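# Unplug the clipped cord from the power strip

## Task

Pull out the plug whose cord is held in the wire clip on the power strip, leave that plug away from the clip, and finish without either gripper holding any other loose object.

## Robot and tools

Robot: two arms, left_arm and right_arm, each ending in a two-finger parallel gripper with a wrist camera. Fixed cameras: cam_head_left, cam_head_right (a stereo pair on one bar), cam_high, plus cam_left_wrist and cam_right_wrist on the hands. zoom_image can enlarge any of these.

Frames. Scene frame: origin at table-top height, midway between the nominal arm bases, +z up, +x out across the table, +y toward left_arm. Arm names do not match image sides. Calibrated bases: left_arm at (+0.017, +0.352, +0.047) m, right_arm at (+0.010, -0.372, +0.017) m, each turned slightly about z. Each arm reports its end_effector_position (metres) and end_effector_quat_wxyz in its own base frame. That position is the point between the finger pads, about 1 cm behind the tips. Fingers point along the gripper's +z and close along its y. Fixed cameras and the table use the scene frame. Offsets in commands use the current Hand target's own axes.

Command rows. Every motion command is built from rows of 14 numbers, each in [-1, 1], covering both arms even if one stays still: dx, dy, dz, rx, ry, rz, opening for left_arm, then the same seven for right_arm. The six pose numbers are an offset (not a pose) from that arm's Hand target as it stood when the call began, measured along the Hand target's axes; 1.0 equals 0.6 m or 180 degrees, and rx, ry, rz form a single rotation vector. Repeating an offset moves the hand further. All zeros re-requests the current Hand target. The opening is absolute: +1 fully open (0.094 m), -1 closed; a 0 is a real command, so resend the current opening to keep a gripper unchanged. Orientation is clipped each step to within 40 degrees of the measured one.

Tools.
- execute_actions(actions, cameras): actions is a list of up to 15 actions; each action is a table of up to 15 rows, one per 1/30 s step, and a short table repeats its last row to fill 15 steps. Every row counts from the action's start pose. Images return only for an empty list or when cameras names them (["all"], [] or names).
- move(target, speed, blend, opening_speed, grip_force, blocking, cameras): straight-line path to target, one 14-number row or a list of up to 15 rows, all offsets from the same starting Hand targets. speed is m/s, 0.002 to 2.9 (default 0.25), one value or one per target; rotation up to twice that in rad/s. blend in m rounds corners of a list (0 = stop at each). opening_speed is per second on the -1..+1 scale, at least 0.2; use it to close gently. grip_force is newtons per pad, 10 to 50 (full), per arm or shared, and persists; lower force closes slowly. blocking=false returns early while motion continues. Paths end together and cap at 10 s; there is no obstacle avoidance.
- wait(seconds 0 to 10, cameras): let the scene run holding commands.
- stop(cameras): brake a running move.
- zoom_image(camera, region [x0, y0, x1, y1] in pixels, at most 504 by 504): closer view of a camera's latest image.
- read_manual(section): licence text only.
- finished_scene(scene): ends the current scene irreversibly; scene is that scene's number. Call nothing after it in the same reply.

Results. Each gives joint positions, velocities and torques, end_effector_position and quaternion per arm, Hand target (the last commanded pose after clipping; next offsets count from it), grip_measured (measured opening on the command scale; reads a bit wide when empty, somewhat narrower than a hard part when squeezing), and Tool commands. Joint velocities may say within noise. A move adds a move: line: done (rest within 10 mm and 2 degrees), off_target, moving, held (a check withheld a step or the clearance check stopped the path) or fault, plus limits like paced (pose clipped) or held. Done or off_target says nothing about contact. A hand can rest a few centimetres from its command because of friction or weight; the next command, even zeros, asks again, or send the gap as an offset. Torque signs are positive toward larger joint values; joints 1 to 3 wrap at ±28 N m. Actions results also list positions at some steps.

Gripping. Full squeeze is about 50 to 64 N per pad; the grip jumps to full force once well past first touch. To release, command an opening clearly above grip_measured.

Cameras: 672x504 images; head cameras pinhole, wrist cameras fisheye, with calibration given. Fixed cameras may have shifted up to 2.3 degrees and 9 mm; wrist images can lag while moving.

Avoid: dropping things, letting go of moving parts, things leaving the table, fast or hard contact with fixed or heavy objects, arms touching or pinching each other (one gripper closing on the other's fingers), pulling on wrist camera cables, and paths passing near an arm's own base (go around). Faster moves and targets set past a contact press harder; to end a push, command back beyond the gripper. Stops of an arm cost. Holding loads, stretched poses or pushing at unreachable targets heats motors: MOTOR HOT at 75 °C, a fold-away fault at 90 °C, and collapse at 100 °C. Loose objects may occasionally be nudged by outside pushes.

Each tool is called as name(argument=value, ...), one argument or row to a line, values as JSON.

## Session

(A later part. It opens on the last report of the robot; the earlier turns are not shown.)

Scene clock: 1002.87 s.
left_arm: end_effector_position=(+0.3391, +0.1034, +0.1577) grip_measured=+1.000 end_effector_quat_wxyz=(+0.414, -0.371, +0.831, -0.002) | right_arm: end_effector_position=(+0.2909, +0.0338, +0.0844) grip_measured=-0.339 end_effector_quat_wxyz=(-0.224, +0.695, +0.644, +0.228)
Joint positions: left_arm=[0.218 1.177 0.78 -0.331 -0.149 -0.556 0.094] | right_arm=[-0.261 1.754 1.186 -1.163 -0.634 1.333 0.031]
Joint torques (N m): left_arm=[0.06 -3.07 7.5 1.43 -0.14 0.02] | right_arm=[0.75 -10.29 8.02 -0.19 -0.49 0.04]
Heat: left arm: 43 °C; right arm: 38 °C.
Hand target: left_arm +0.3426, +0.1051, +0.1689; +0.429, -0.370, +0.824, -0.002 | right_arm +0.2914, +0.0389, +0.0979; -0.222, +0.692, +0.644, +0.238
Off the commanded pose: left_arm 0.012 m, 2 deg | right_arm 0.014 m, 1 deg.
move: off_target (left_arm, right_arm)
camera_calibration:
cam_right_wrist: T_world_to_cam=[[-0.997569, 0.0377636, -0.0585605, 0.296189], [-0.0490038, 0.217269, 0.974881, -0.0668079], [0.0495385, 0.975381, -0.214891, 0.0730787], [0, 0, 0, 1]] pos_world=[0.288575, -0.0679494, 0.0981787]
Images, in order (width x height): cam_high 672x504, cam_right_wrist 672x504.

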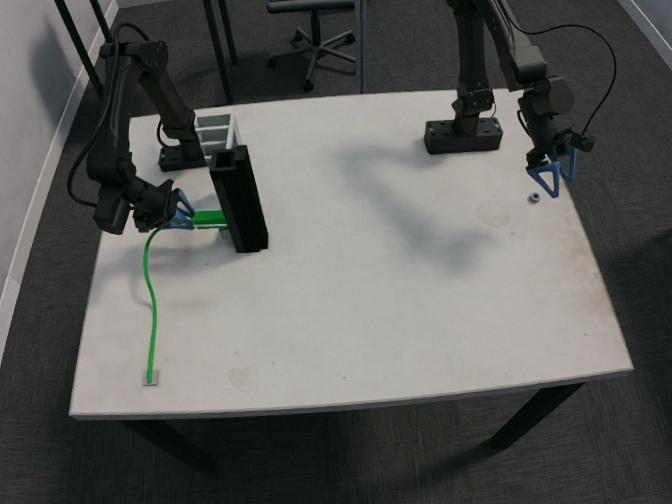

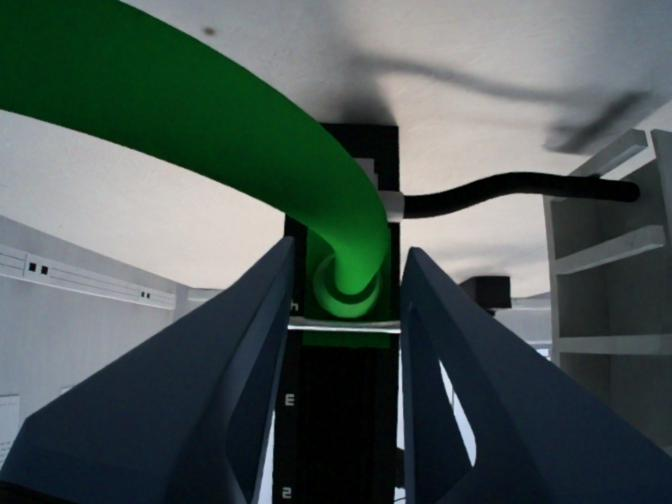

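move(
  target=[0,0,0,0,0,0,1, 0.0077,0,-0.0092,0,0,0,-0.34],
  speed=0.04,
  cameras=["cam_right_wrist", "cam_head_left", "cam_head_right"],
)

zoom_image(
  camera="cam_right_wrist",
  region=[250, 220, 450, 380],
)

zoom_image(
  camera="cam_head_right",
  region=[450, 200, 640, 340],
)

zoom_image(
  camera="cam_head_left",
  region=[450, 200, 660, 340],
)

Scene clock: 1025.10 s.
left_arm: end_effector_position=(+0.3391, +0.1034, +0.1577) grip_measured=+1.000 end_effector_quat_wxyz=(+0.414, -0.371, +0.831, -0.002) | right_arm: end_effector_position=(+0.2890, +0.0330, +0.0879) grip_measured=-0.339 end_effector_quat_wxyz=(-0.224, +0.696, +0.644, +0.224)
Joint positions: left_arm=[0.218 1.177 0.78 -0.331 -0.149 -0.556 0.094] | right_arm=[-0.261 1.746 1.195 -1.184 -0.625 1.334 0.031]
Joint torques (N m): left_arm=[0.1 -3.04 7.56 1.43 -0.14 0.01] | right_arm=[0.77 -10.29 9.07 -0.28 -0.55 0.04]
Heat: left arm: 43 °C; right arm: 39 °C.
Hand target: left_arm +0.3426, +0.1051, +0.1689; +0.429, -0.370, +0.824, -0.002 | right_arm +0.2913, +0.0391, +0.1050; -0.222, +0.692, +0.644, +0.238
Off the commanded pose: left_arm 0.012 m, 2 deg | right_arm 0.018 m, 2 deg.
move: off_target (left_arm, right_arm)
camera_calibration:
cam_right_wrist: T_world_to_cam=[[-0.997967, 0.0369973, -0.0518945, 0.294047], [-0.0423306, 0.22392, 0.973688, -0.0722157], [0.0476441, 0.973905, -0.221899, 0.0758156], [0, 0, 0, 1]] pos_world=[0.28678, -0.0685456, 0.102398]
Images, in order (width x height): cam_head_left 672x504, cam_head_right 672x504, cam_right_wrist 672x504.

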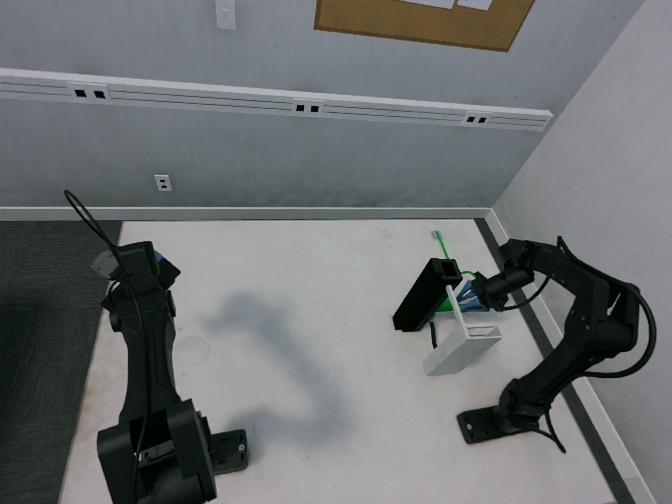

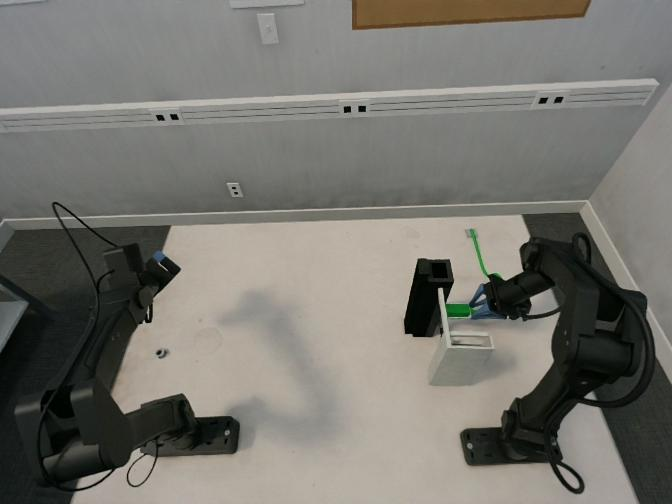

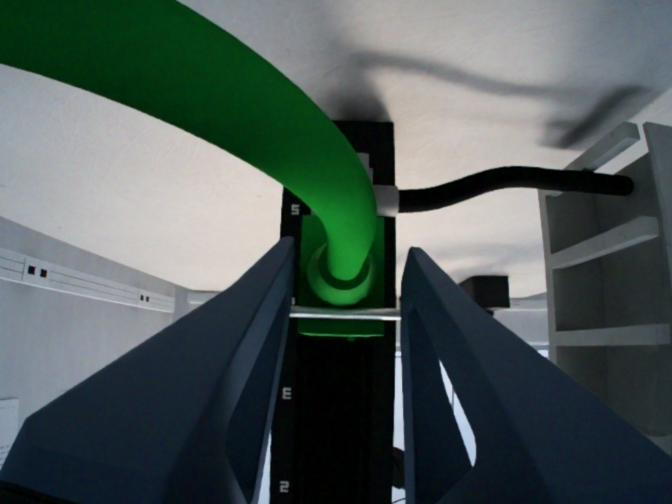

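Scaled by 2.520 from the camera's 672x504 image, which has a finer 960x720 frame.

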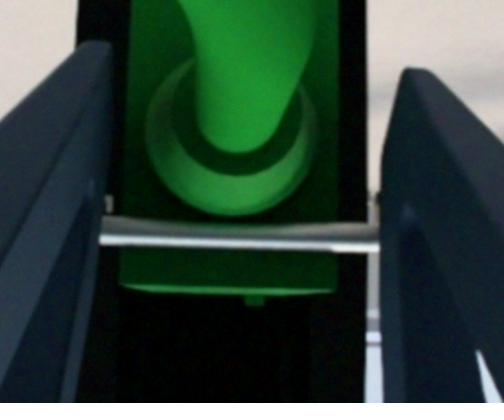

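Scaled by 2.653 from the camera's 672x504 image, which has a finer 960x720 frame.

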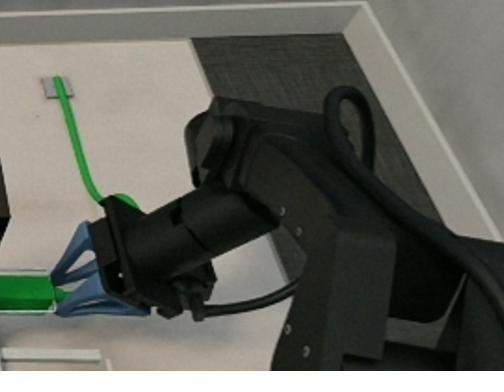

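Scaled by 2.400 from the camera's 672x504 image, which has a finer 960x720 frame.

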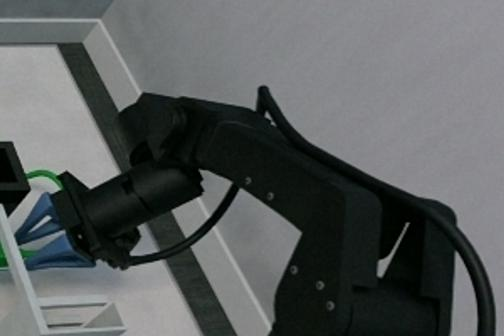

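move(
  target=[0,0,0,0,0,0,1, 0.0072,0.002,-0.0092,0,0,0,-0.34],
  speed=0.04,
  cameras=["cam_right_wrist", "cam_high"],
)

zoom_image(
  camera="cam_right_wrist",
  region=[250, 220, 450, 380],
)

zoom_image(
  camera="cam_high",
  region=[160, 190, 260, 260],
)

Scene clock: 1067.33 s.
left_arm: end_effector_position=(+0.3391, +0.1034, +0.1577) grip_measured=+1.000 end_effector_quat_wxyz=(+0.414, -0.371, +0.831, -0.002) | right_arm: end_effector_position=(+0.2897, +0.0317, +0.0932) grip_measured=-0.339 end_effector_quat_wxyz=(-0.223, +0.697, +0.645, +0.220)
Joint positions: left_arm=[0.218 1.177 0.78 -0.331 -0.149 -0.556 0.094] | right_arm=[-0.261 1.746 1.22 -1.212 -0.618 1.334 0.031]
Joint torques (N m): left_arm=[0.05 -3.04 7.56 1.42 -0.13 0.01] | right_arm=[0.81 -10.51 9.24 -0.28 -0.61 0.05]
Heat: left arm: 43 °C; right arm: 39 °C.
Hand target: left_arm +0.3426, +0.1051, +0.1689; +0.429, -0.370, +0.824, -0.002 | right_arm +0.2925, +0.0390, +0.1120; -0.222, +0.692, +0.644, +0.238
Off the commanded pose: left_arm 0.012 m, 2 deg | right_arm 0.020 m, 2 deg.
move: off_target (left_arm, right_arm)
camera_calibration:
cam_right_wrist: T_world_to_cam=[[-0.998256, 0.0353815, -0.0472457, 0.294873], [-0.0378647, 0.230169, 0.972414, -0.0783555], [0.0452799, 0.972507, -0.228428, 0.0796338], [0, 0, 0, 1]] pos_world=[0.287786, -0.0698425, 0.108316]
Images, in order (width x height): cam_high 672x504, cam_right_wrist 672x504.

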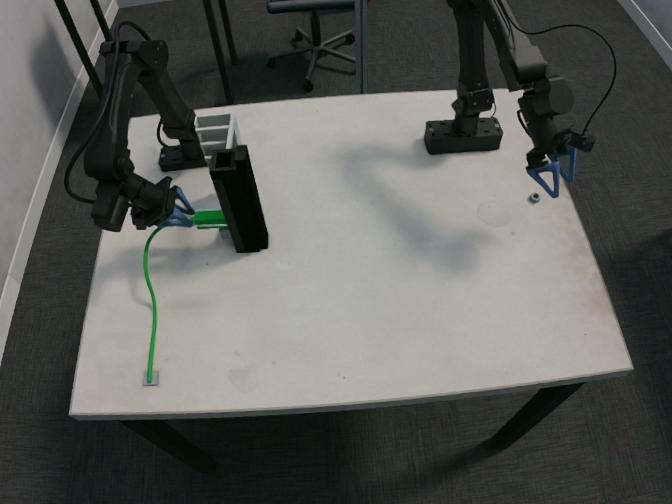

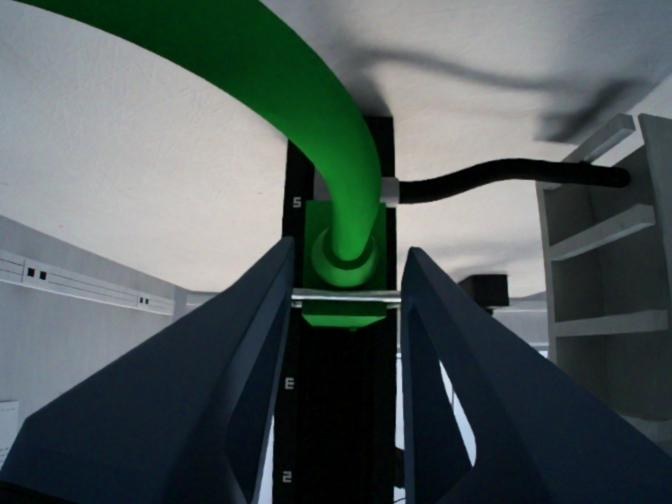

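Scaled by 2.520 from the camera's 672x504 image, which has a finer 960x720 frame.

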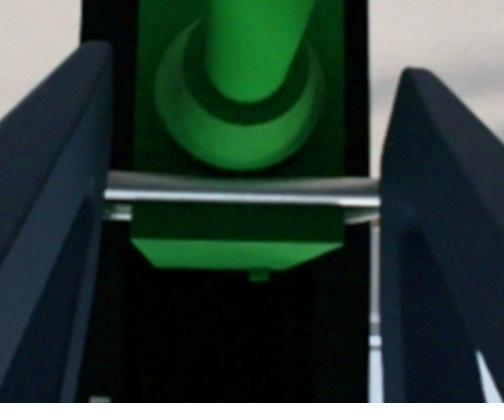

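Scaled by 5.040 from the camera's 672x504 image, which has a finer 960x720 frame.

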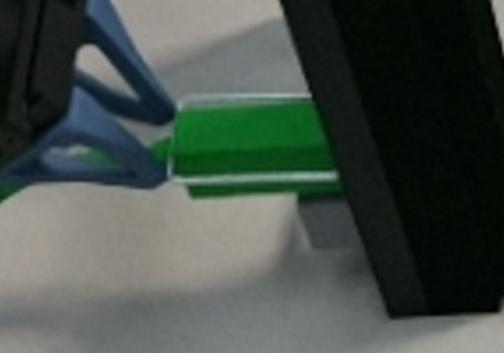

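move(
  target=[0,0,0,0,0,0,1, -0.04829,-0.00166,0.02361,0,0,0,-0.34],
  speed=0.06,
  cameras=["cam_right_wrist"],
)

Scene clock: 1129.87 s.
left_arm: end_effector_position=(+0.3391, +0.1034, +0.1577) grip_measured=+1.000 end_effector_quat_wxyz=(+0.414, -0.371, +0.831, -0.002) | right_arm: end_effector_position=(+0.2918, +0.0242, +0.0874) grip_measured=-0.339 end_effector_quat_wxyz=(-0.212, +0.691, +0.649, +0.236)
Joint positions: left_arm=[0.218 1.177 0.78 -0.331 -0.149 -0.556 0.094] | right_arm=[-0.292 1.746 1.193 -1.172 -0.63 1.29 0.031]
Joint torques (N m): left_arm=[0.06 -3.06 7.54 1.42 -0.15 0.01] | right_arm=[-0.42 -6.6 5.72 0.12 -0.44 -0.08]
Heat: left arm: 44 °C; right arm: 40 °C.
Hand target: left_arm +0.3426, +0.1051, +0.1689; +0.429, -0.370, +0.824, -0.002 | right_arm +0.2905, +0.0251, +0.0830; -0.222, +0.692, +0.644, +0.238
Off the commanded pose: left_arm 0.012 m, 2 deg | right_arm 0.005 m, 1 deg.
move: off_target (left_arm)
camera_calibration:
cam_right_wrist: T_world_to_cam=[[-0.995552, 0.0335117, -0.0880469, 0.299736], [-0.0783826, 0.223832, 0.971471, -0.0588479], [0.0522633, 0.974051, -0.22021, 0.0827216], [0, 0, 0, 1]] pos_world=[0.289467, -0.0774477, 0.101776]
Images, in order (width x height): cam_right_wrist 672x504.

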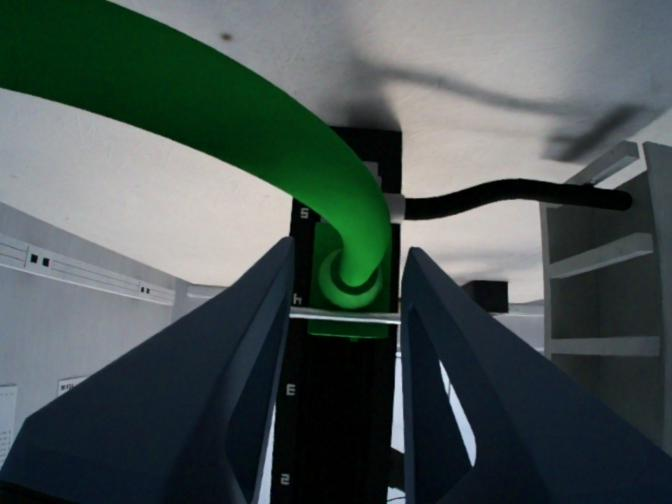

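move(
  target=[0,0,0,0,0,0,1, 0.03632,0,0.03472,0,0,0,-0.34],
  speed=0.05,
  cameras=["cam_right_wrist", "cam_high"],
)

zoom_image(
  camera="cam_right_wrist",
  region=[250, 220, 450, 380],
)

zoom_image(
  camera="cam_high",
  region=[160, 190, 260, 260],
)

Scene clock: 1135.67 s.
left_arm: end_effector_position=(+0.3391, +0.1034, +0.1577) grip_measured=+1.000 end_effector_quat_wxyz=(+0.414, -0.371, +0.831, -0.002) | right_arm: end_effector_position=(+0.2932, +0.0366, +0.0709) grip_measured=-0.339 end_effector_quat_wxyz=(-0.204, +0.701, +0.649, +0.213)
Joint positions: left_arm=[0.218 1.177 0.78 -0.331 -0.149 -0.556 0.094] | right_arm=[-0.226 1.746 1.146 -1.081 -0.59 1.389 0.031]
Joint torques (N m): left_arm=[0.09 -3.03 7.49 1.42 -0.14 0.02] | right_arm=[2.03 -9.2 5.55 0.14 -0.91 0.11]
Heat: left arm: 44 °C; right arm: 40 °C.
Hand target: left_arm +0.3426, +0.1051, +0.1689; +0.429, -0.370, +0.824, -0.002 | right_arm +0.2926, +0.0550, +0.0799; -0.222, +0.692, +0.644, +0.238
Off the commanded pose: left_arm 0.012 m, 2 deg | right_arm 0.021 m, 4 deg.
move: off_target (left_arm, right_arm)
camera_calibration:
cam_right_wrist: T_world_to_cam=[[-0.997131, 0.0383599, -0.065258, 0.29796], [-0.0526417, 0.268103, 0.961951, -0.0539657], [0.0543961, 0.962626, -0.265314, 0.0698634], [0, 0, 0, 1]] pos_world=[0.290464, -0.0642137, 0.0898924]
Images, in order (width x height): cam_high 672x504, cam_right_wrist 672x504.

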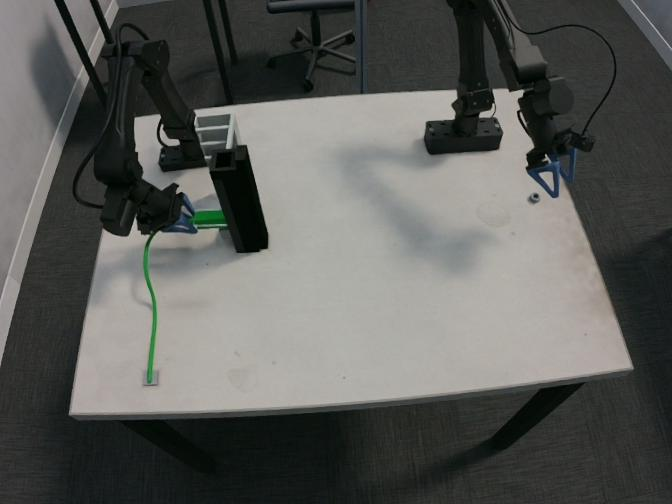

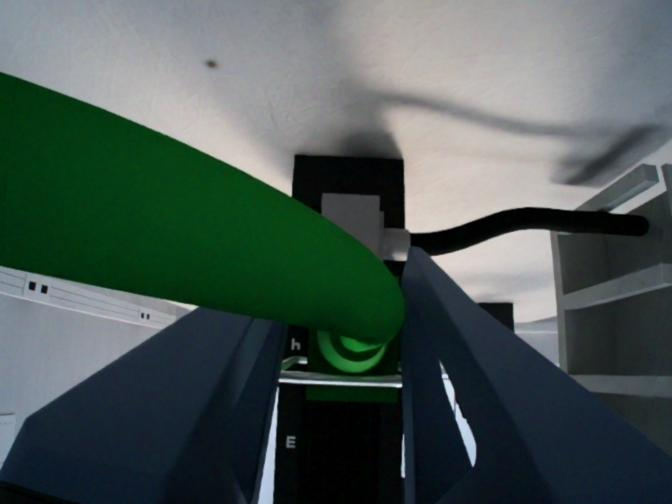

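Scaled by 2.520 from the camera's 672x504 image, which has a finer 960x720 frame.

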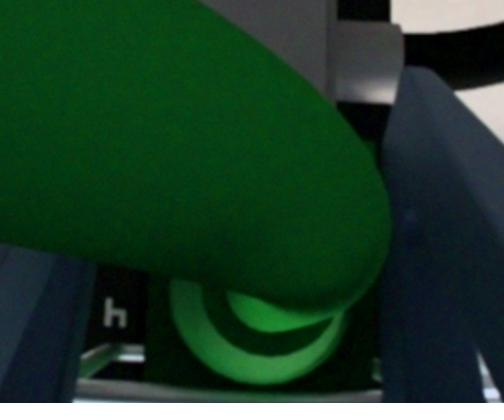

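Scaled by 5.040 from the camera's 672x504 image, which has a finer 960x720 frame.

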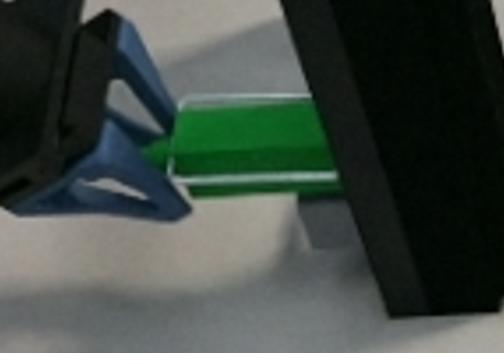

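move(
  target=[0,0,0,0,0,0,1, 0.02052,0,-0.02627,0,0,0,-0.34],
  speed=0.05,
  cameras=["cam_right_wrist", "cam_high"],
)

zoom_image(
  camera="cam_right_wrist",
  region=[250, 220, 450, 380],
)

zoom_image(
  camera="cam_high",
  region=[160, 190, 260, 260],
)

Scene clock: 1155.30 s.
left_arm: end_effector_position=(+0.3391, +0.1034, +0.1577) grip_measured=+1.000 end_effector_quat_wxyz=(+0.414, -0.371, +0.831, -0.002) | right_arm: end_effector_position=(+0.2922, +0.0359, +0.0758) grip_measured=-0.339 end_effector_quat_wxyz=(-0.202, +0.703, +0.649, +0.209)
Joint positions: left_arm=[0.218 1.177 0.78 -0.331 -0.149 -0.556 0.094] | right_arm=[-0.224 1.737 1.159 -1.105 -0.581 1.392 0.031]
Joint torques (N m): left_arm=[0.09 -3.06 7.5 1.43 -0.12 0] | right_arm=[1.92 -10.51 9.18 -0.37 -1 0.11]
Heat: left arm: 44 °C; right arm: 39 °C.
Hand target: left_arm +0.3426, +0.1051, +0.1689; +0.429, -0.370, +0.824, -0.002 | right_arm +0.2926, +0.0550, +0.0999; -0.222, +0.692, +0.644, +0.238
Off the commanded pose: left_arm 0.012 m, 2 deg | right_arm 0.031 m, 4 deg.
move: off_target (left_arm, right_arm)
camera_calibration:
cam_right_wrist: T_world_to_cam=[[-0.997416, 0.0377578, -0.0611236, 0.297016], [-0.048358, 0.276377, 0.959832, -0.0599603], [0.0531343, 0.960307, -0.273837, 0.0730648], [0, 0, 0, 1]] pos_world=[0.289467, -0.0648077, 0.0957143]
Images, in order (width x height): cam_high 672x504, cam_right_wrist 672x504.

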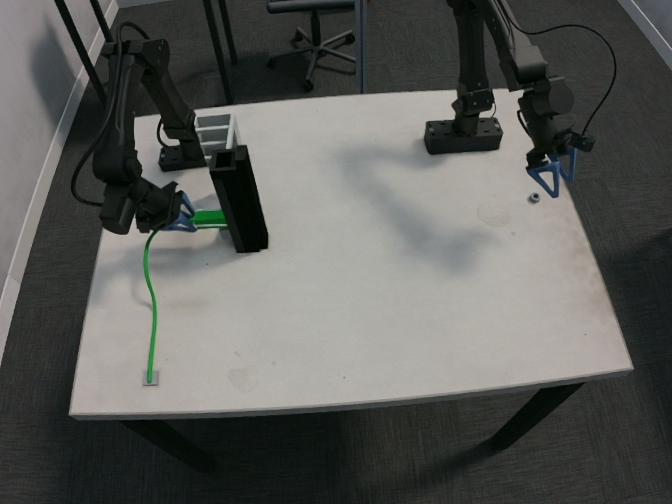

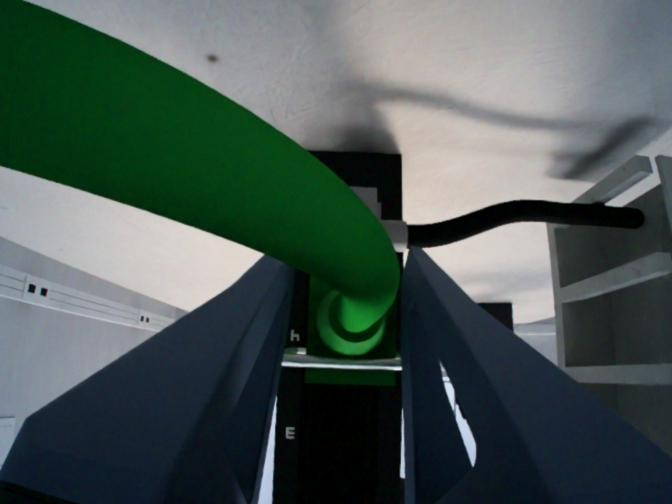

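Scaled by 2.520 from the camera's 672x504 image, which has a finer 960x720 frame.

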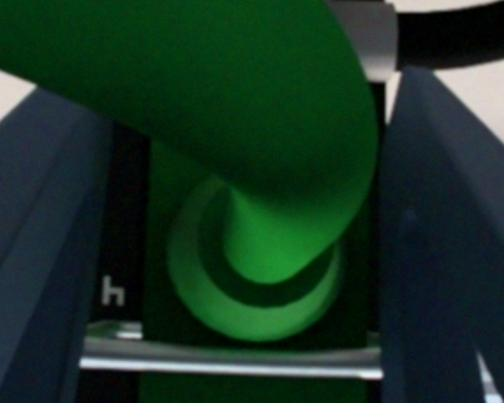

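Scaled by 5.040 from the camera's 672x504 image, which has a finer 960x720 frame.

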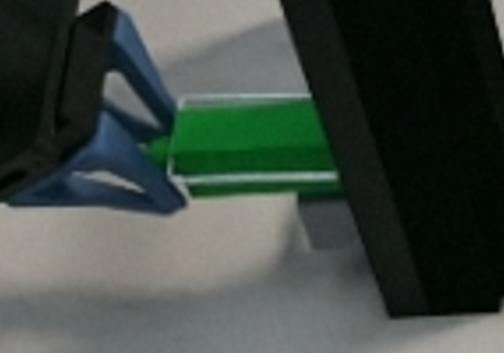

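move(
  target=[0,0,0,0,0,0,1, 0.01539,0,-0.0197,0,0,0,-0.34],
  speed=0.05,
  cameras=["cam_right_wrist", "cam_high"],
)

zoom_image(
  camera="cam_right_wrist",
  region=[250, 220, 450, 380],
)

zoom_image(
  camera="cam_high",
  region=[160, 190, 260, 260],
)

Scene clock: 1160.43 s.
left_arm: end_effector_position=(+0.3391, +0.1034, +0.1577) grip_measured=+1.000 end_effector_quat_wxyz=(+0.414, -0.371, +0.831, -0.002) | right_arm: end_effector_position=(+0.2922, +0.0335, +0.0891) grip_measured=-0.339 end_effector_quat_wxyz=(-0.198, +0.704, +0.651, +0.203)
Joint positions: left_arm=[0.218 1.177 0.78 -0.331 -0.149 -0.556 0.094] | right_arm=[-0.224 1.723 1.204 -1.163 -0.566 1.392 0.031]
Joint torques (N m): left_arm=[0.1 -3.03 7.53 1.42 -0.14 0] | right_arm=[1.83 -10.44 9.44 -0.37 -1.12 0.1]
Heat: left arm: 44 °C; right arm: 39 °C.
Hand target: left_arm +0.3426, +0.1051, +0.1689; +0.429, -0.370, +0.824, -0.002 | right_arm +0.2926, +0.0549, +0.1150; -0.222, +0.692, +0.644, +0.238
Off the commanded pose: left_arm 0.012 m, 2 deg | right_arm 0.034 m, 5 deg.
move: off_target (left_arm, right_arm)
camera_calibration:
cam_right_wrist: T_world_to_cam=[[-0.997682, 0.0354932, -0.0580566, 0.297888], [-0.0452894, 0.290415, 0.955828, -0.0730186], [0.0507859, 0.956242, -0.288134, 0.0810783], [0, 0, 0, 1]] pos_world=[0.289773, -0.0668978, 0.110449]
Images, in order (width x height): cam_high 672x504, cam_right_wrist 672x504.

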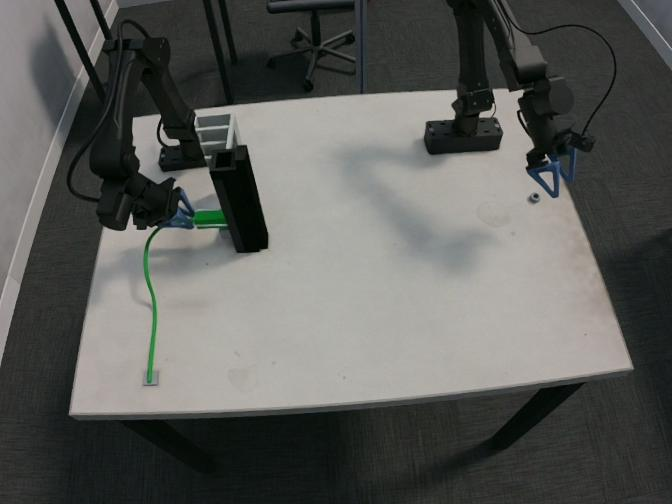

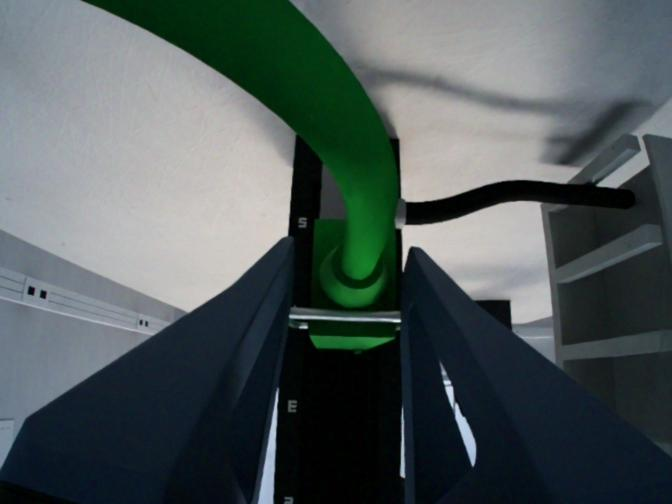

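Scaled by 2.520 from the camera's 672x504 image, which has a finer 960x720 frame.

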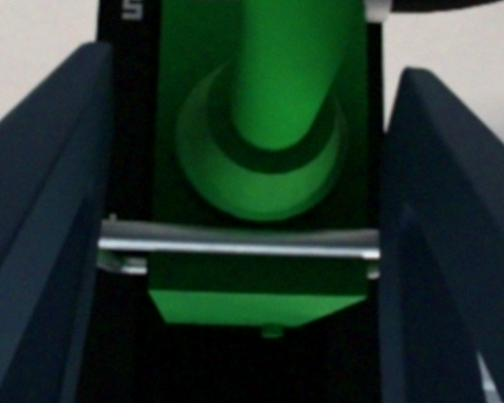

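Scaled by 5.040 from the camera's 672x504 image, which has a finer 960x720 frame.

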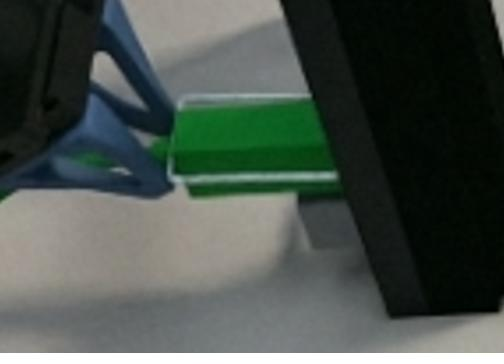

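zoom_image(
  camera="cam_high",
  region=[185, 200, 235, 240],
)

Scaled by 10.080 from the camera's 672x504 image, which has a finer 960x720 frame.

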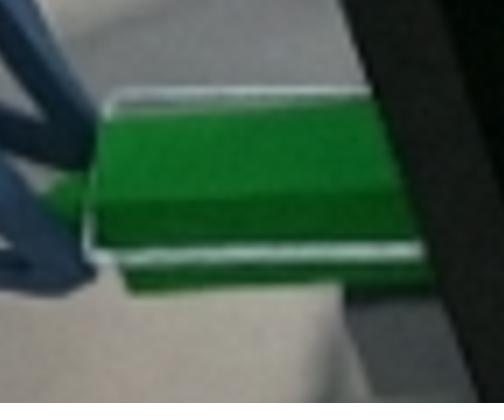

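move(
  target=[0,0,0,0,0,0,1, -0.0394,0,-0.03078,0,0,0,-0.34],
  speed=0.06,
)

move(
  target=[0,0,0,0,0,0,1, 0.01539,0,-0.0197,0,0,0,-0.34],
  speed=0.05,
  cameras=["cam_right_wrist"],
)

Scene clock: 1214.90 s.
left_arm: end_effector_position=(+0.3391, +0.1034, +0.1577) grip_measured=+1.000 end_effector_quat_wxyz=(+0.414, -0.371, +0.831, -0.002) | right_arm: end_effector_position=(+0.2867, +0.0254, +0.1088) grip_measured=-0.339 end_effector_quat_wxyz=(-0.221, +0.693, +0.646, +0.231)
Joint positions: left_arm=[0.218 1.177 0.78 -0.331 -0.149 -0.556 0.094] | right_arm=[-0.293 1.723 1.249 -1.275 -0.63 1.291 0.031]
Joint torques (N m): left_arm=[0.06 -3.08 7.49 1.43 -0.14 0.01] | right_arm=[-0.35 -7.24 9.21 -0.15 -0.44 -0.08]
Heat: left arm: 44 °C; right arm: 40 °C.
Hand target: left_arm +0.3426, +0.1051, +0.1689; +0.429, -0.370, +0.824, -0.002 | right_arm +0.2905, +0.0250, +0.1150; -0.222, +0.692, +0.644, +0.238
Off the commanded pose: left_arm 0.012 m, 2 deg | right_arm 0.007 m, 1 deg.
move: off_target (left_arm)

Scene clock: 1215.93 s.
left_arm: end_effector_position=(+0.3391, +0.1034, +0.1577) grip_measured=+1.000 end_effector_quat_wxyz=(+0.414, -0.371, +0.831, -0.002) | right_arm: end_effector_position=(+0.2870, +0.0253, +0.1212) grip_measured=-0.339 end_effector_quat_wxyz=(-0.226, +0.694, +0.645, +0.228)
Joint positions: left_arm=[0.218 1.177 0.78 -0.331 -0.149 -0.556 0.094] | right_arm=[-0.293 1.723 1.298 -1.333 -0.63 1.29 0.031]
Joint torques (N m): left_arm=[0.1 -3.1 7.57 1.44 -0.15 0.02] | right_arm=[-0.32 -8.06 9.24 -0.18 -0.43 -0.07]
Heat: left arm: 44 °C; right arm: 40 °C.
Hand target: left_arm +0.3426, +0.1051, +0.1689; +0.429, -0.370, +0.824, -0.002 | right_arm +0.2905, +0.0250, +0.1300; -0.222, +0.692, +0.644, +0.238
Off the commanded pose: left_arm 0.012 m, 2 deg | right_arm 0.010 m, 1 deg.
move: off_target (left_arm)
camera_calibration:
cam_right_wrist: T_world_to_cam=[[-0.997746, 0.0351261, -0.0571695, 0.294725], [-0.0483464, 0.214466, 0.975534, -0.101204], [0.0465276, 0.9761, -0.212285, 0.089955], [0, 0, 0, 1]] pos_world=[0.284982, -0.0764527, 0.134673]
Images, in order (width x height): cam_right_wrist 672x504.

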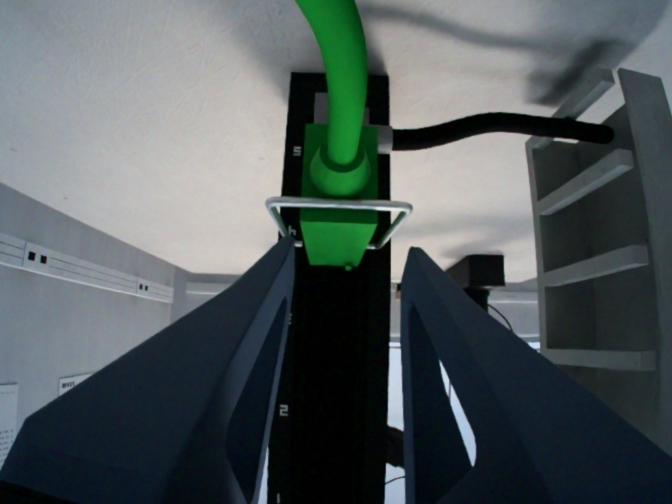

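move(
  target=[0,0,0,0,0,0,1, -0.0410,0,0.0060,0,0.0667,0,-0.34],
  speed=0.1,
  cameras=["cam_right_wrist"],
)

Scene clock: 1366.87 s.
left_arm: end_effector_position=(+0.3391, +0.1034, +0.1577) grip_measured=+1.000 end_effector_quat_wxyz=(+0.414, -0.371, +0.831, -0.002) | right_arm: end_effector_position=(+0.2884, +0.0073, +0.1106) grip_measured=-0.339 end_effector_quat_wxyz=(-0.279, +0.663, +0.625, +0.304)
Joint positions: left_arm=[0.218 1.177 0.78 -0.331 -0.149 -0.556 0.094] | right_arm=[-0.433 1.851 1.298 -1.4 -0.779 1.037 0.031]
Joint torques (N m): left_arm=[0.13 -3.08 7.49 1.43 -0.14 0.02] | right_arm=[-0.38 -7.36 7.01 -0.51 -0.52 -0.09]
Heat: left arm: 44 °C; right arm: 43 °C.
Hand target: left_arm +0.3426, +0.1051, +0.1689; +0.429, -0.370, +0.824, -0.002 | right_arm +0.2893, +0.0079, +0.1120; -0.288, +0.663, +0.618, +0.309
Off the commanded pose: left_arm 0.012 m, 2 deg | right_arm 0.002 m, 2 deg.
move: off_target (left_arm)
camera_calibration:
cam_right_wrist: T_world_to_cam=[[-0.994807, 0.045799, -0.0908933, 0.298907], [-0.0899493, 0.0222713, 0.995697, -0.0757584], [0.0476262, 0.998702, -0.0180361, 0.0832264], [0, 0, 0, 1]] pos_world=[0.286577, -0.0951208, 0.104102]
Images, in order (width x height): cam_right_wrist 672x504.

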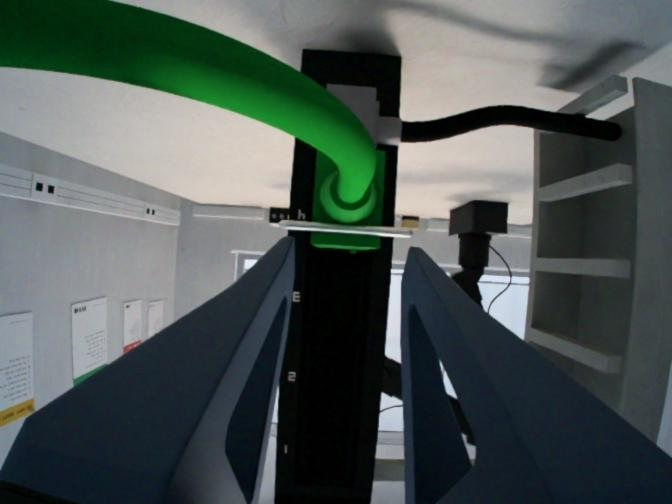

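move(
  target=[
    [0,0,0,0,0,0,1, -0.03375,0.00166,0.02848,0,0,0,-0.34],
    [0,0,0,0,0,0,1, -0.00162,0.00166,0.06678,0,0,0,-0.34],
  ],
  speed=0.08,
  cameras=["cam_right_wrist", "cam_high"],
)

zoom_image(
  camera="cam_high",
  region=[160, 190, 260, 260],
)

Scene clock: 1378.50 s.
left_arm: end_effector_position=(+0.3391, +0.1034, +0.1577) grip_measured=+1.000 end_effector_quat_wxyz=(+0.414, -0.371, +0.831, -0.002) | right_arm: end_effector_position=(+0.2920, +0.0339, +0.0782) grip_measured=-0.339 end_effector_quat_wxyz=(-0.294, +0.666, +0.617, +0.299)
Joint positions: left_arm=[0.218 1.177 0.78 -0.331 -0.149 -0.556 0.094] | right_arm=[-0.35 1.877 1.19 -1.221 -0.812 1.152 0.031]
Joint torques (N m): left_arm=[0.12 -3.06 7.53 1.42 -0.13 0.02] | right_arm=[0.51 -10.88 5 -0.21 -0.53 0.03]
Heat: left arm: 44 °C; right arm: 42 °C.
Hand target: left_arm +0.3426, +0.1051, +0.1689; +0.429, -0.370, +0.824, -0.002 | right_arm +0.2923, +0.0379, +0.0855; -0.288, +0.663, +0.618, +0.309
Off the commanded pose: left_arm 0.012 m, 2 deg | right_arm 0.008 m, 1 deg.
move: off_target (left_arm)
camera_calibration:
cam_right_wrist: T_world_to_cam=[[-0.997041, 0.0502858, -0.0581418, 0.29633], [-0.0578977, 0.00629725, 0.998303, -0.0527633], [0.0505666, 0.998715, -0.00336718, 0.0539206], [0, 0, 0, 1]] pos_world=[0.289672, -0.0684203, 0.0700845]
Images, in order (width x height): cam_high 672x504, cam_right_wrist 672x504.

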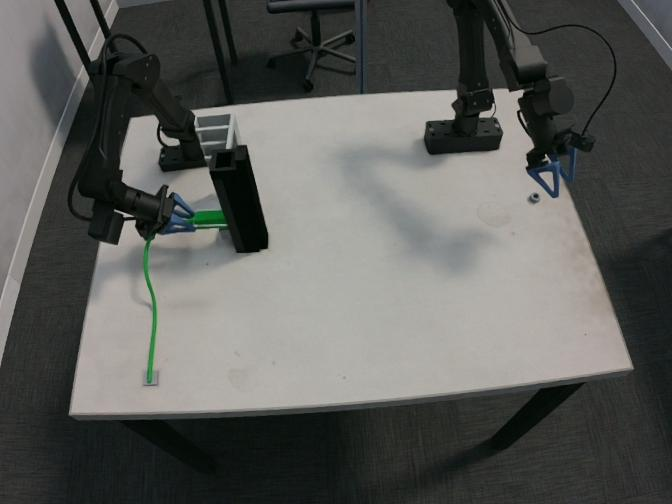

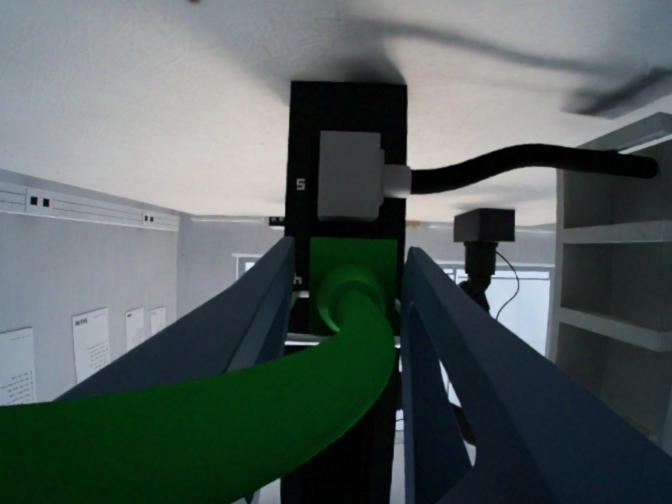

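Scaled by 5.040 from the camera's 672x504 image, which has a finer 960x720 frame.

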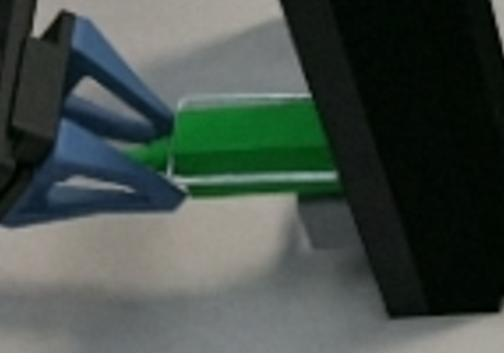

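move(
  target=[0,0,0,0,0,0,1, 0.02562,0,0.0046,0,0,0,-0.34],
  speed=0.05,
  cameras=["cam_right_wrist", "cam_high"],
)

zoom_image(
  camera="cam_high",
  region=[160, 190, 260, 260],
)

Scene clock: 1395.63 s.
left_arm: end_effector_position=(+0.3391, +0.1034, +0.1577) grip_measured=+1.000 end_effector_quat_wxyz=(+0.414, -0.371, +0.831, -0.002) | right_arm: end_effector_position=(+0.2929, +0.0368, +0.0815) grip_measured=-0.339 end_effector_quat_wxyz=(-0.281, +0.671, +0.624, +0.287)
Joint positions: left_arm=[0.218 1.177 0.78 -0.331 -0.149 -0.556 0.094] | right_arm=[-0.325 1.846 1.19 -1.205 -0.785 1.198 0.031]
Joint torques (N m): left_arm=[0.05 -3.02 7.49 1.42 -0.15 0.01] | right_arm=[1.5 -11.04 5.24 -0.25 -0.88 0.08]
Heat: left arm: 44 °C; right arm: 40 °C.
Hand target: left_arm +0.3426, +0.1051, +0.1689; +0.429, -0.370, +0.824, -0.002 | right_arm +0.2933, +0.0498, +0.0955; -0.288, +0.663, +0.618, +0.309
Off the commanded pose: left_arm 0.012 m, 2 deg | right_arm 0.019 m, 3 deg.
move: off_target (left_arm, right_arm)
camera_calibration:
cam_right_wrist: T_world_to_cam=[[-0.997082, 0.0457048, -0.0611413, 0.297657], [-0.0591254, 0.0442292, 0.99727, -0.0569623], [0.0482843, 0.997975, -0.0413978, 0.0547427], [0, 0, 0, 1]] pos_world=[0.290777, -0.0657168, 0.0772722]
Images, in order (width x height): cam_high 672x504, cam_right_wrist 672x504.

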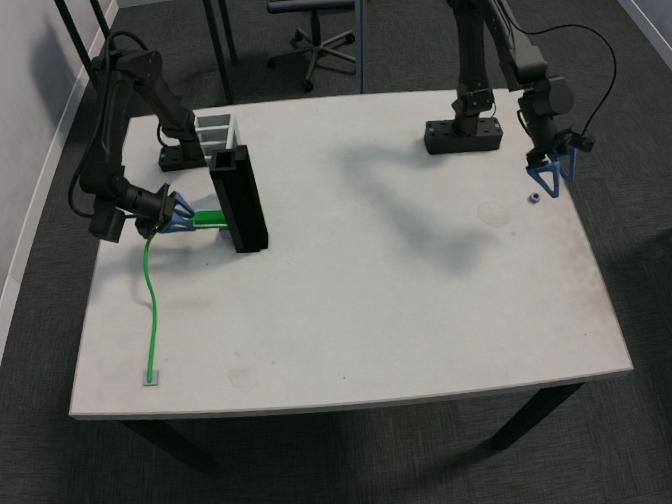

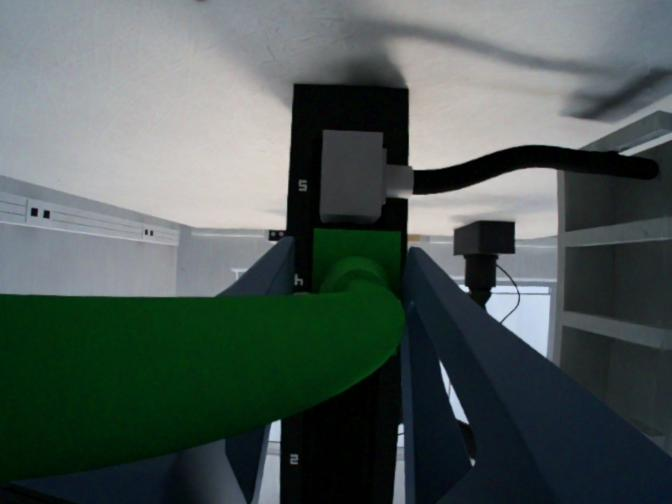

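Scaled by 5.040 from the camera's 672x504 image, which has a finer 960x720 frame.

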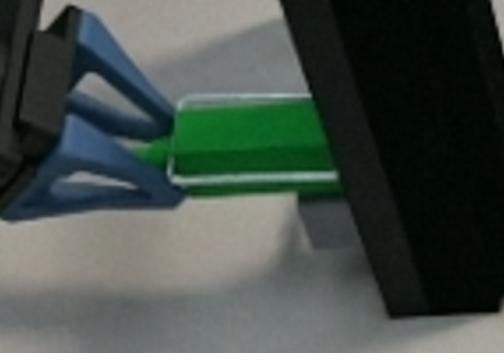

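move(
  target=[0,0,0,0,0,0,1, 0.02818,0,0.00246,0,0,0,-0.34],
  speed=0.05,
  cameras=["cam_right_wrist", "cam_high"],
)

zoom_image(
  camera="cam_high",
  region=[160, 190, 260, 260],
)

Scene clock: 1401.83 s.
left_arm: end_effector_position=(+0.3391, +0.1034, +0.1577) grip_measured=+1.000 end_effector_quat_wxyz=(+0.414, -0.371, +0.831, -0.002) | right_arm: end_effector_position=(+0.2928, +0.0369, +0.0825) grip_measured=-0.339 end_effector_quat_wxyz=(-0.263, +0.677, +0.632, +0.268)
Joint positions: left_arm=[0.218 1.177 0.78 -0.331 -0.149 -0.556 0.094] | right_arm=[-0.303 1.816 1.19 -1.188 -0.739 1.243 0.031]
Joint torques (N m): left_arm=[0.1 -3.06 7.56 1.42 -0.15 0.03] | right_arm=[2.45 -11.21 6.37 -0.42 -1.36 0.14]
Heat: left arm: 44 °C; right arm: 40 °C.
Hand target: left_arm +0.3426, +0.1051, +0.1689; +0.429, -0.370, +0.824, -0.002 | right_arm +0.2941, +0.0618, +0.1075; -0.288, +0.663, +0.618, +0.309
Off the commanded pose: left_arm 0.012 m, 2 deg | right_arm 0.035 m, 6 deg.
move: off_target (left_arm, right_arm)
camera_calibration:
cam_right_wrist: T_world_to_cam=[[-0.99734, 0.0386966, -0.0617632, 0.298043], [-0.0576763, 0.099059, 0.993409, -0.0601499], [0.0445597, 0.994329, -0.0965636, 0.0604741], [0, 0, 0, 1]] pos_world=[0.291086, -0.065706, 0.0840011]
Images, in order (width x height): cam_high 672x504, cam_right_wrist 672x504.

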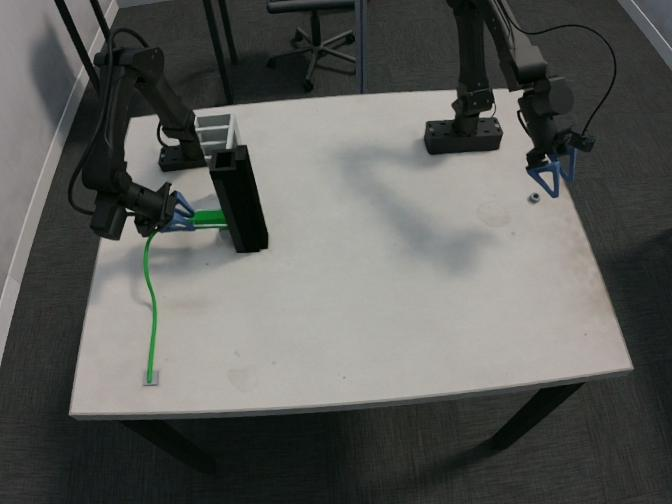

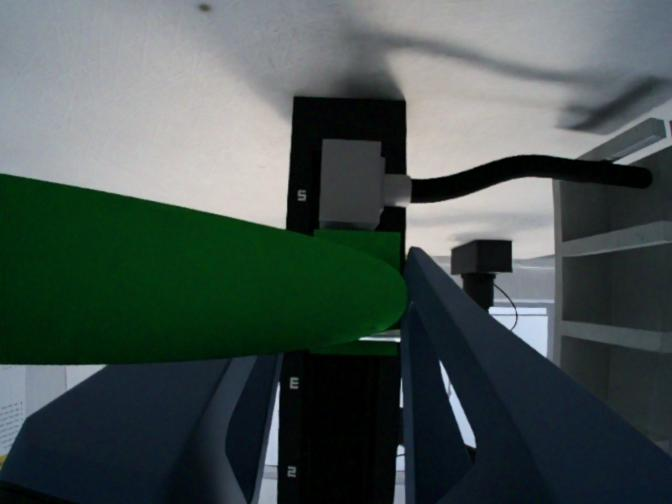

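Scaled by 5.040 from the camera's 672x504 image, which has a finer 960x720 frame.

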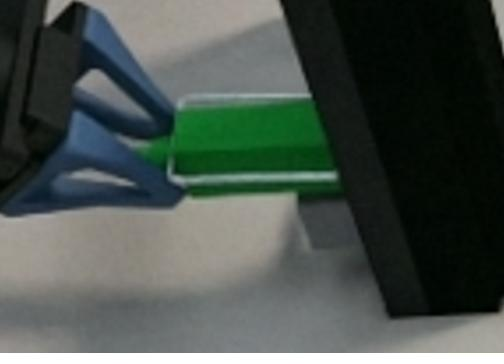

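move(
  target=[0,0,0,0,0,0,1, 0.02553,0,-0.02143,0,0,0,-0.34],
  speed=0.05,
  cameras=["cam_right_wrist", "cam_high"],
)

zoom_image(
  camera="cam_high",
  region=[160, 190, 260, 260],
)

Scene clock: 1409.87 s.
left_arm: end_effector_position=(+0.3391, +0.1034, +0.1577) grip_measured=+1.000 end_effector_quat_wxyz=(+0.414, -0.371, +0.831, -0.002) | right_arm: end_effector_position=(+0.2930, +0.0341, +0.0910) grip_measured=-0.339 end_effector_quat_wxyz=(-0.253, +0.679, +0.637, +0.263)
Joint positions: left_arm=[0.218 1.177 0.78 -0.331 -0.149 -0.556 0.094] | right_arm=[-0.303 1.794 1.212 -1.216 -0.719 1.247 0.031]
Joint velocities: left_arm=[within noise] | right_arm=[-0.007 -0.017 -0.017 -0.037 -0.183 -0.037 -0.001]
Joint torques (N m): left_arm=[0.05 -3.03 7.54 1.42 -0.15 0.04] | right_arm=[2.35 -11.44 9.28 -0.83 -1.51 0.13]
Heat: left arm: 44 °C; right arm: 40 °C.
Hand target: left_arm +0.3426, +0.1051, +0.1689; +0.429, -0.370, +0.824, -0.002 | right_arm +0.2941, +0.0618, +0.1274; -0.288, +0.663, +0.618, +0.309
Off the commanded pose: left_arm 0.012 m, 2 deg | right_arm 0.046 m, 7 deg.
move: off_target (left_arm, right_arm)
camera_calibration:
cam_right_wrist: T_world_to_cam=[[-0.996943, 0.0358382, -0.0694236, 0.299536], [-0.0645881, 0.12191, 0.990437, -0.0667722], [0.0439589, 0.991894, -0.119223, 0.0664433], [0, 0, 0, 1]] pos_world=[0.291387, -0.0684993, 0.0948501]
Images, in order (width x height): cam_high 672x504, cam_right_wrist 672x504.

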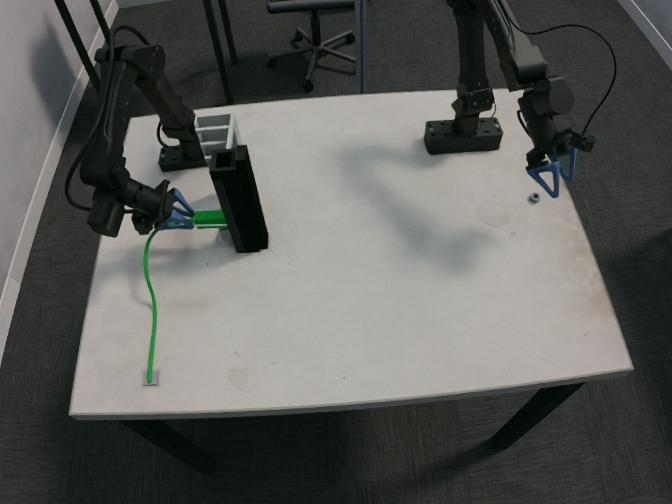

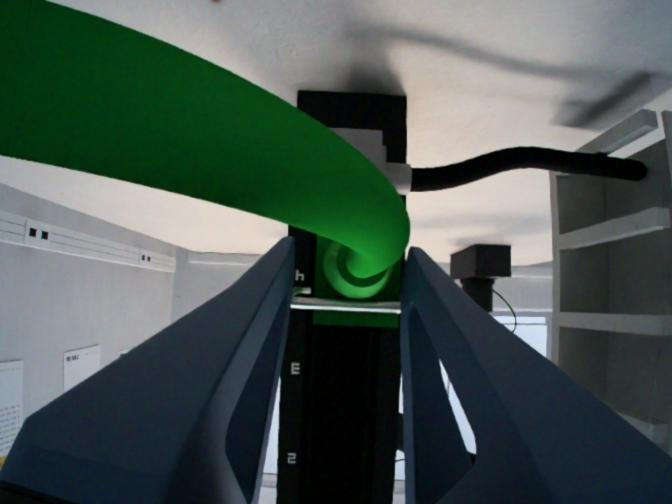

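Scaled by 5.040 from the camera's 672x504 image, which has a finer 960x720 frame.

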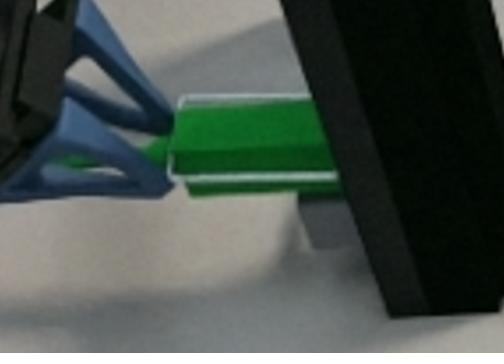

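move(
  target=[0,0,0,0,0,0,1, -0.0520,-0.00045,-0.0698,0,0,0,-0.34],
  speed=0.08,
)

Scene clock: 1446.70 s.
left_arm: end_effector_position=(+0.3391, +0.1034, +0.1577) grip_measured=+1.000 end_effector_quat_wxyz=(+0.414, -0.371, +0.831, -0.002) | right_arm: end_effector_position=(+0.2865, +0.0111, +0.1278) grip_measured=-0.339 end_effector_quat_wxyz=(-0.286, +0.664, +0.619, +0.307)
Joint positions: left_arm=[0.218 1.177 0.78 -0.331 -0.149 -0.556 0.094] | right_arm=[-0.43 1.828 1.33 -1.464 -0.793 1.045 0.031]
Joint torques (N m): left_arm=[0.13 -3.03 7.54 1.43 -0.14 0.02] | right_arm=[-0.09 -7.08 8.81 -0.51 -0.42 -0.09]
Heat: left arm: 44 °C; right arm: 41 °C.
Hand target: left_arm +0.3426, +0.1051, +0.1689; +0.429, -0.370, +0.824, -0.002 | right_arm +0.2902, +0.0098, +0.1306; -0.288, +0.663, +0.618, +0.309
Off the commanded pose: left_arm 0.012 m, 2 deg | right_arm 0.005 m, 0 deg.
move: off_target (left_arm)


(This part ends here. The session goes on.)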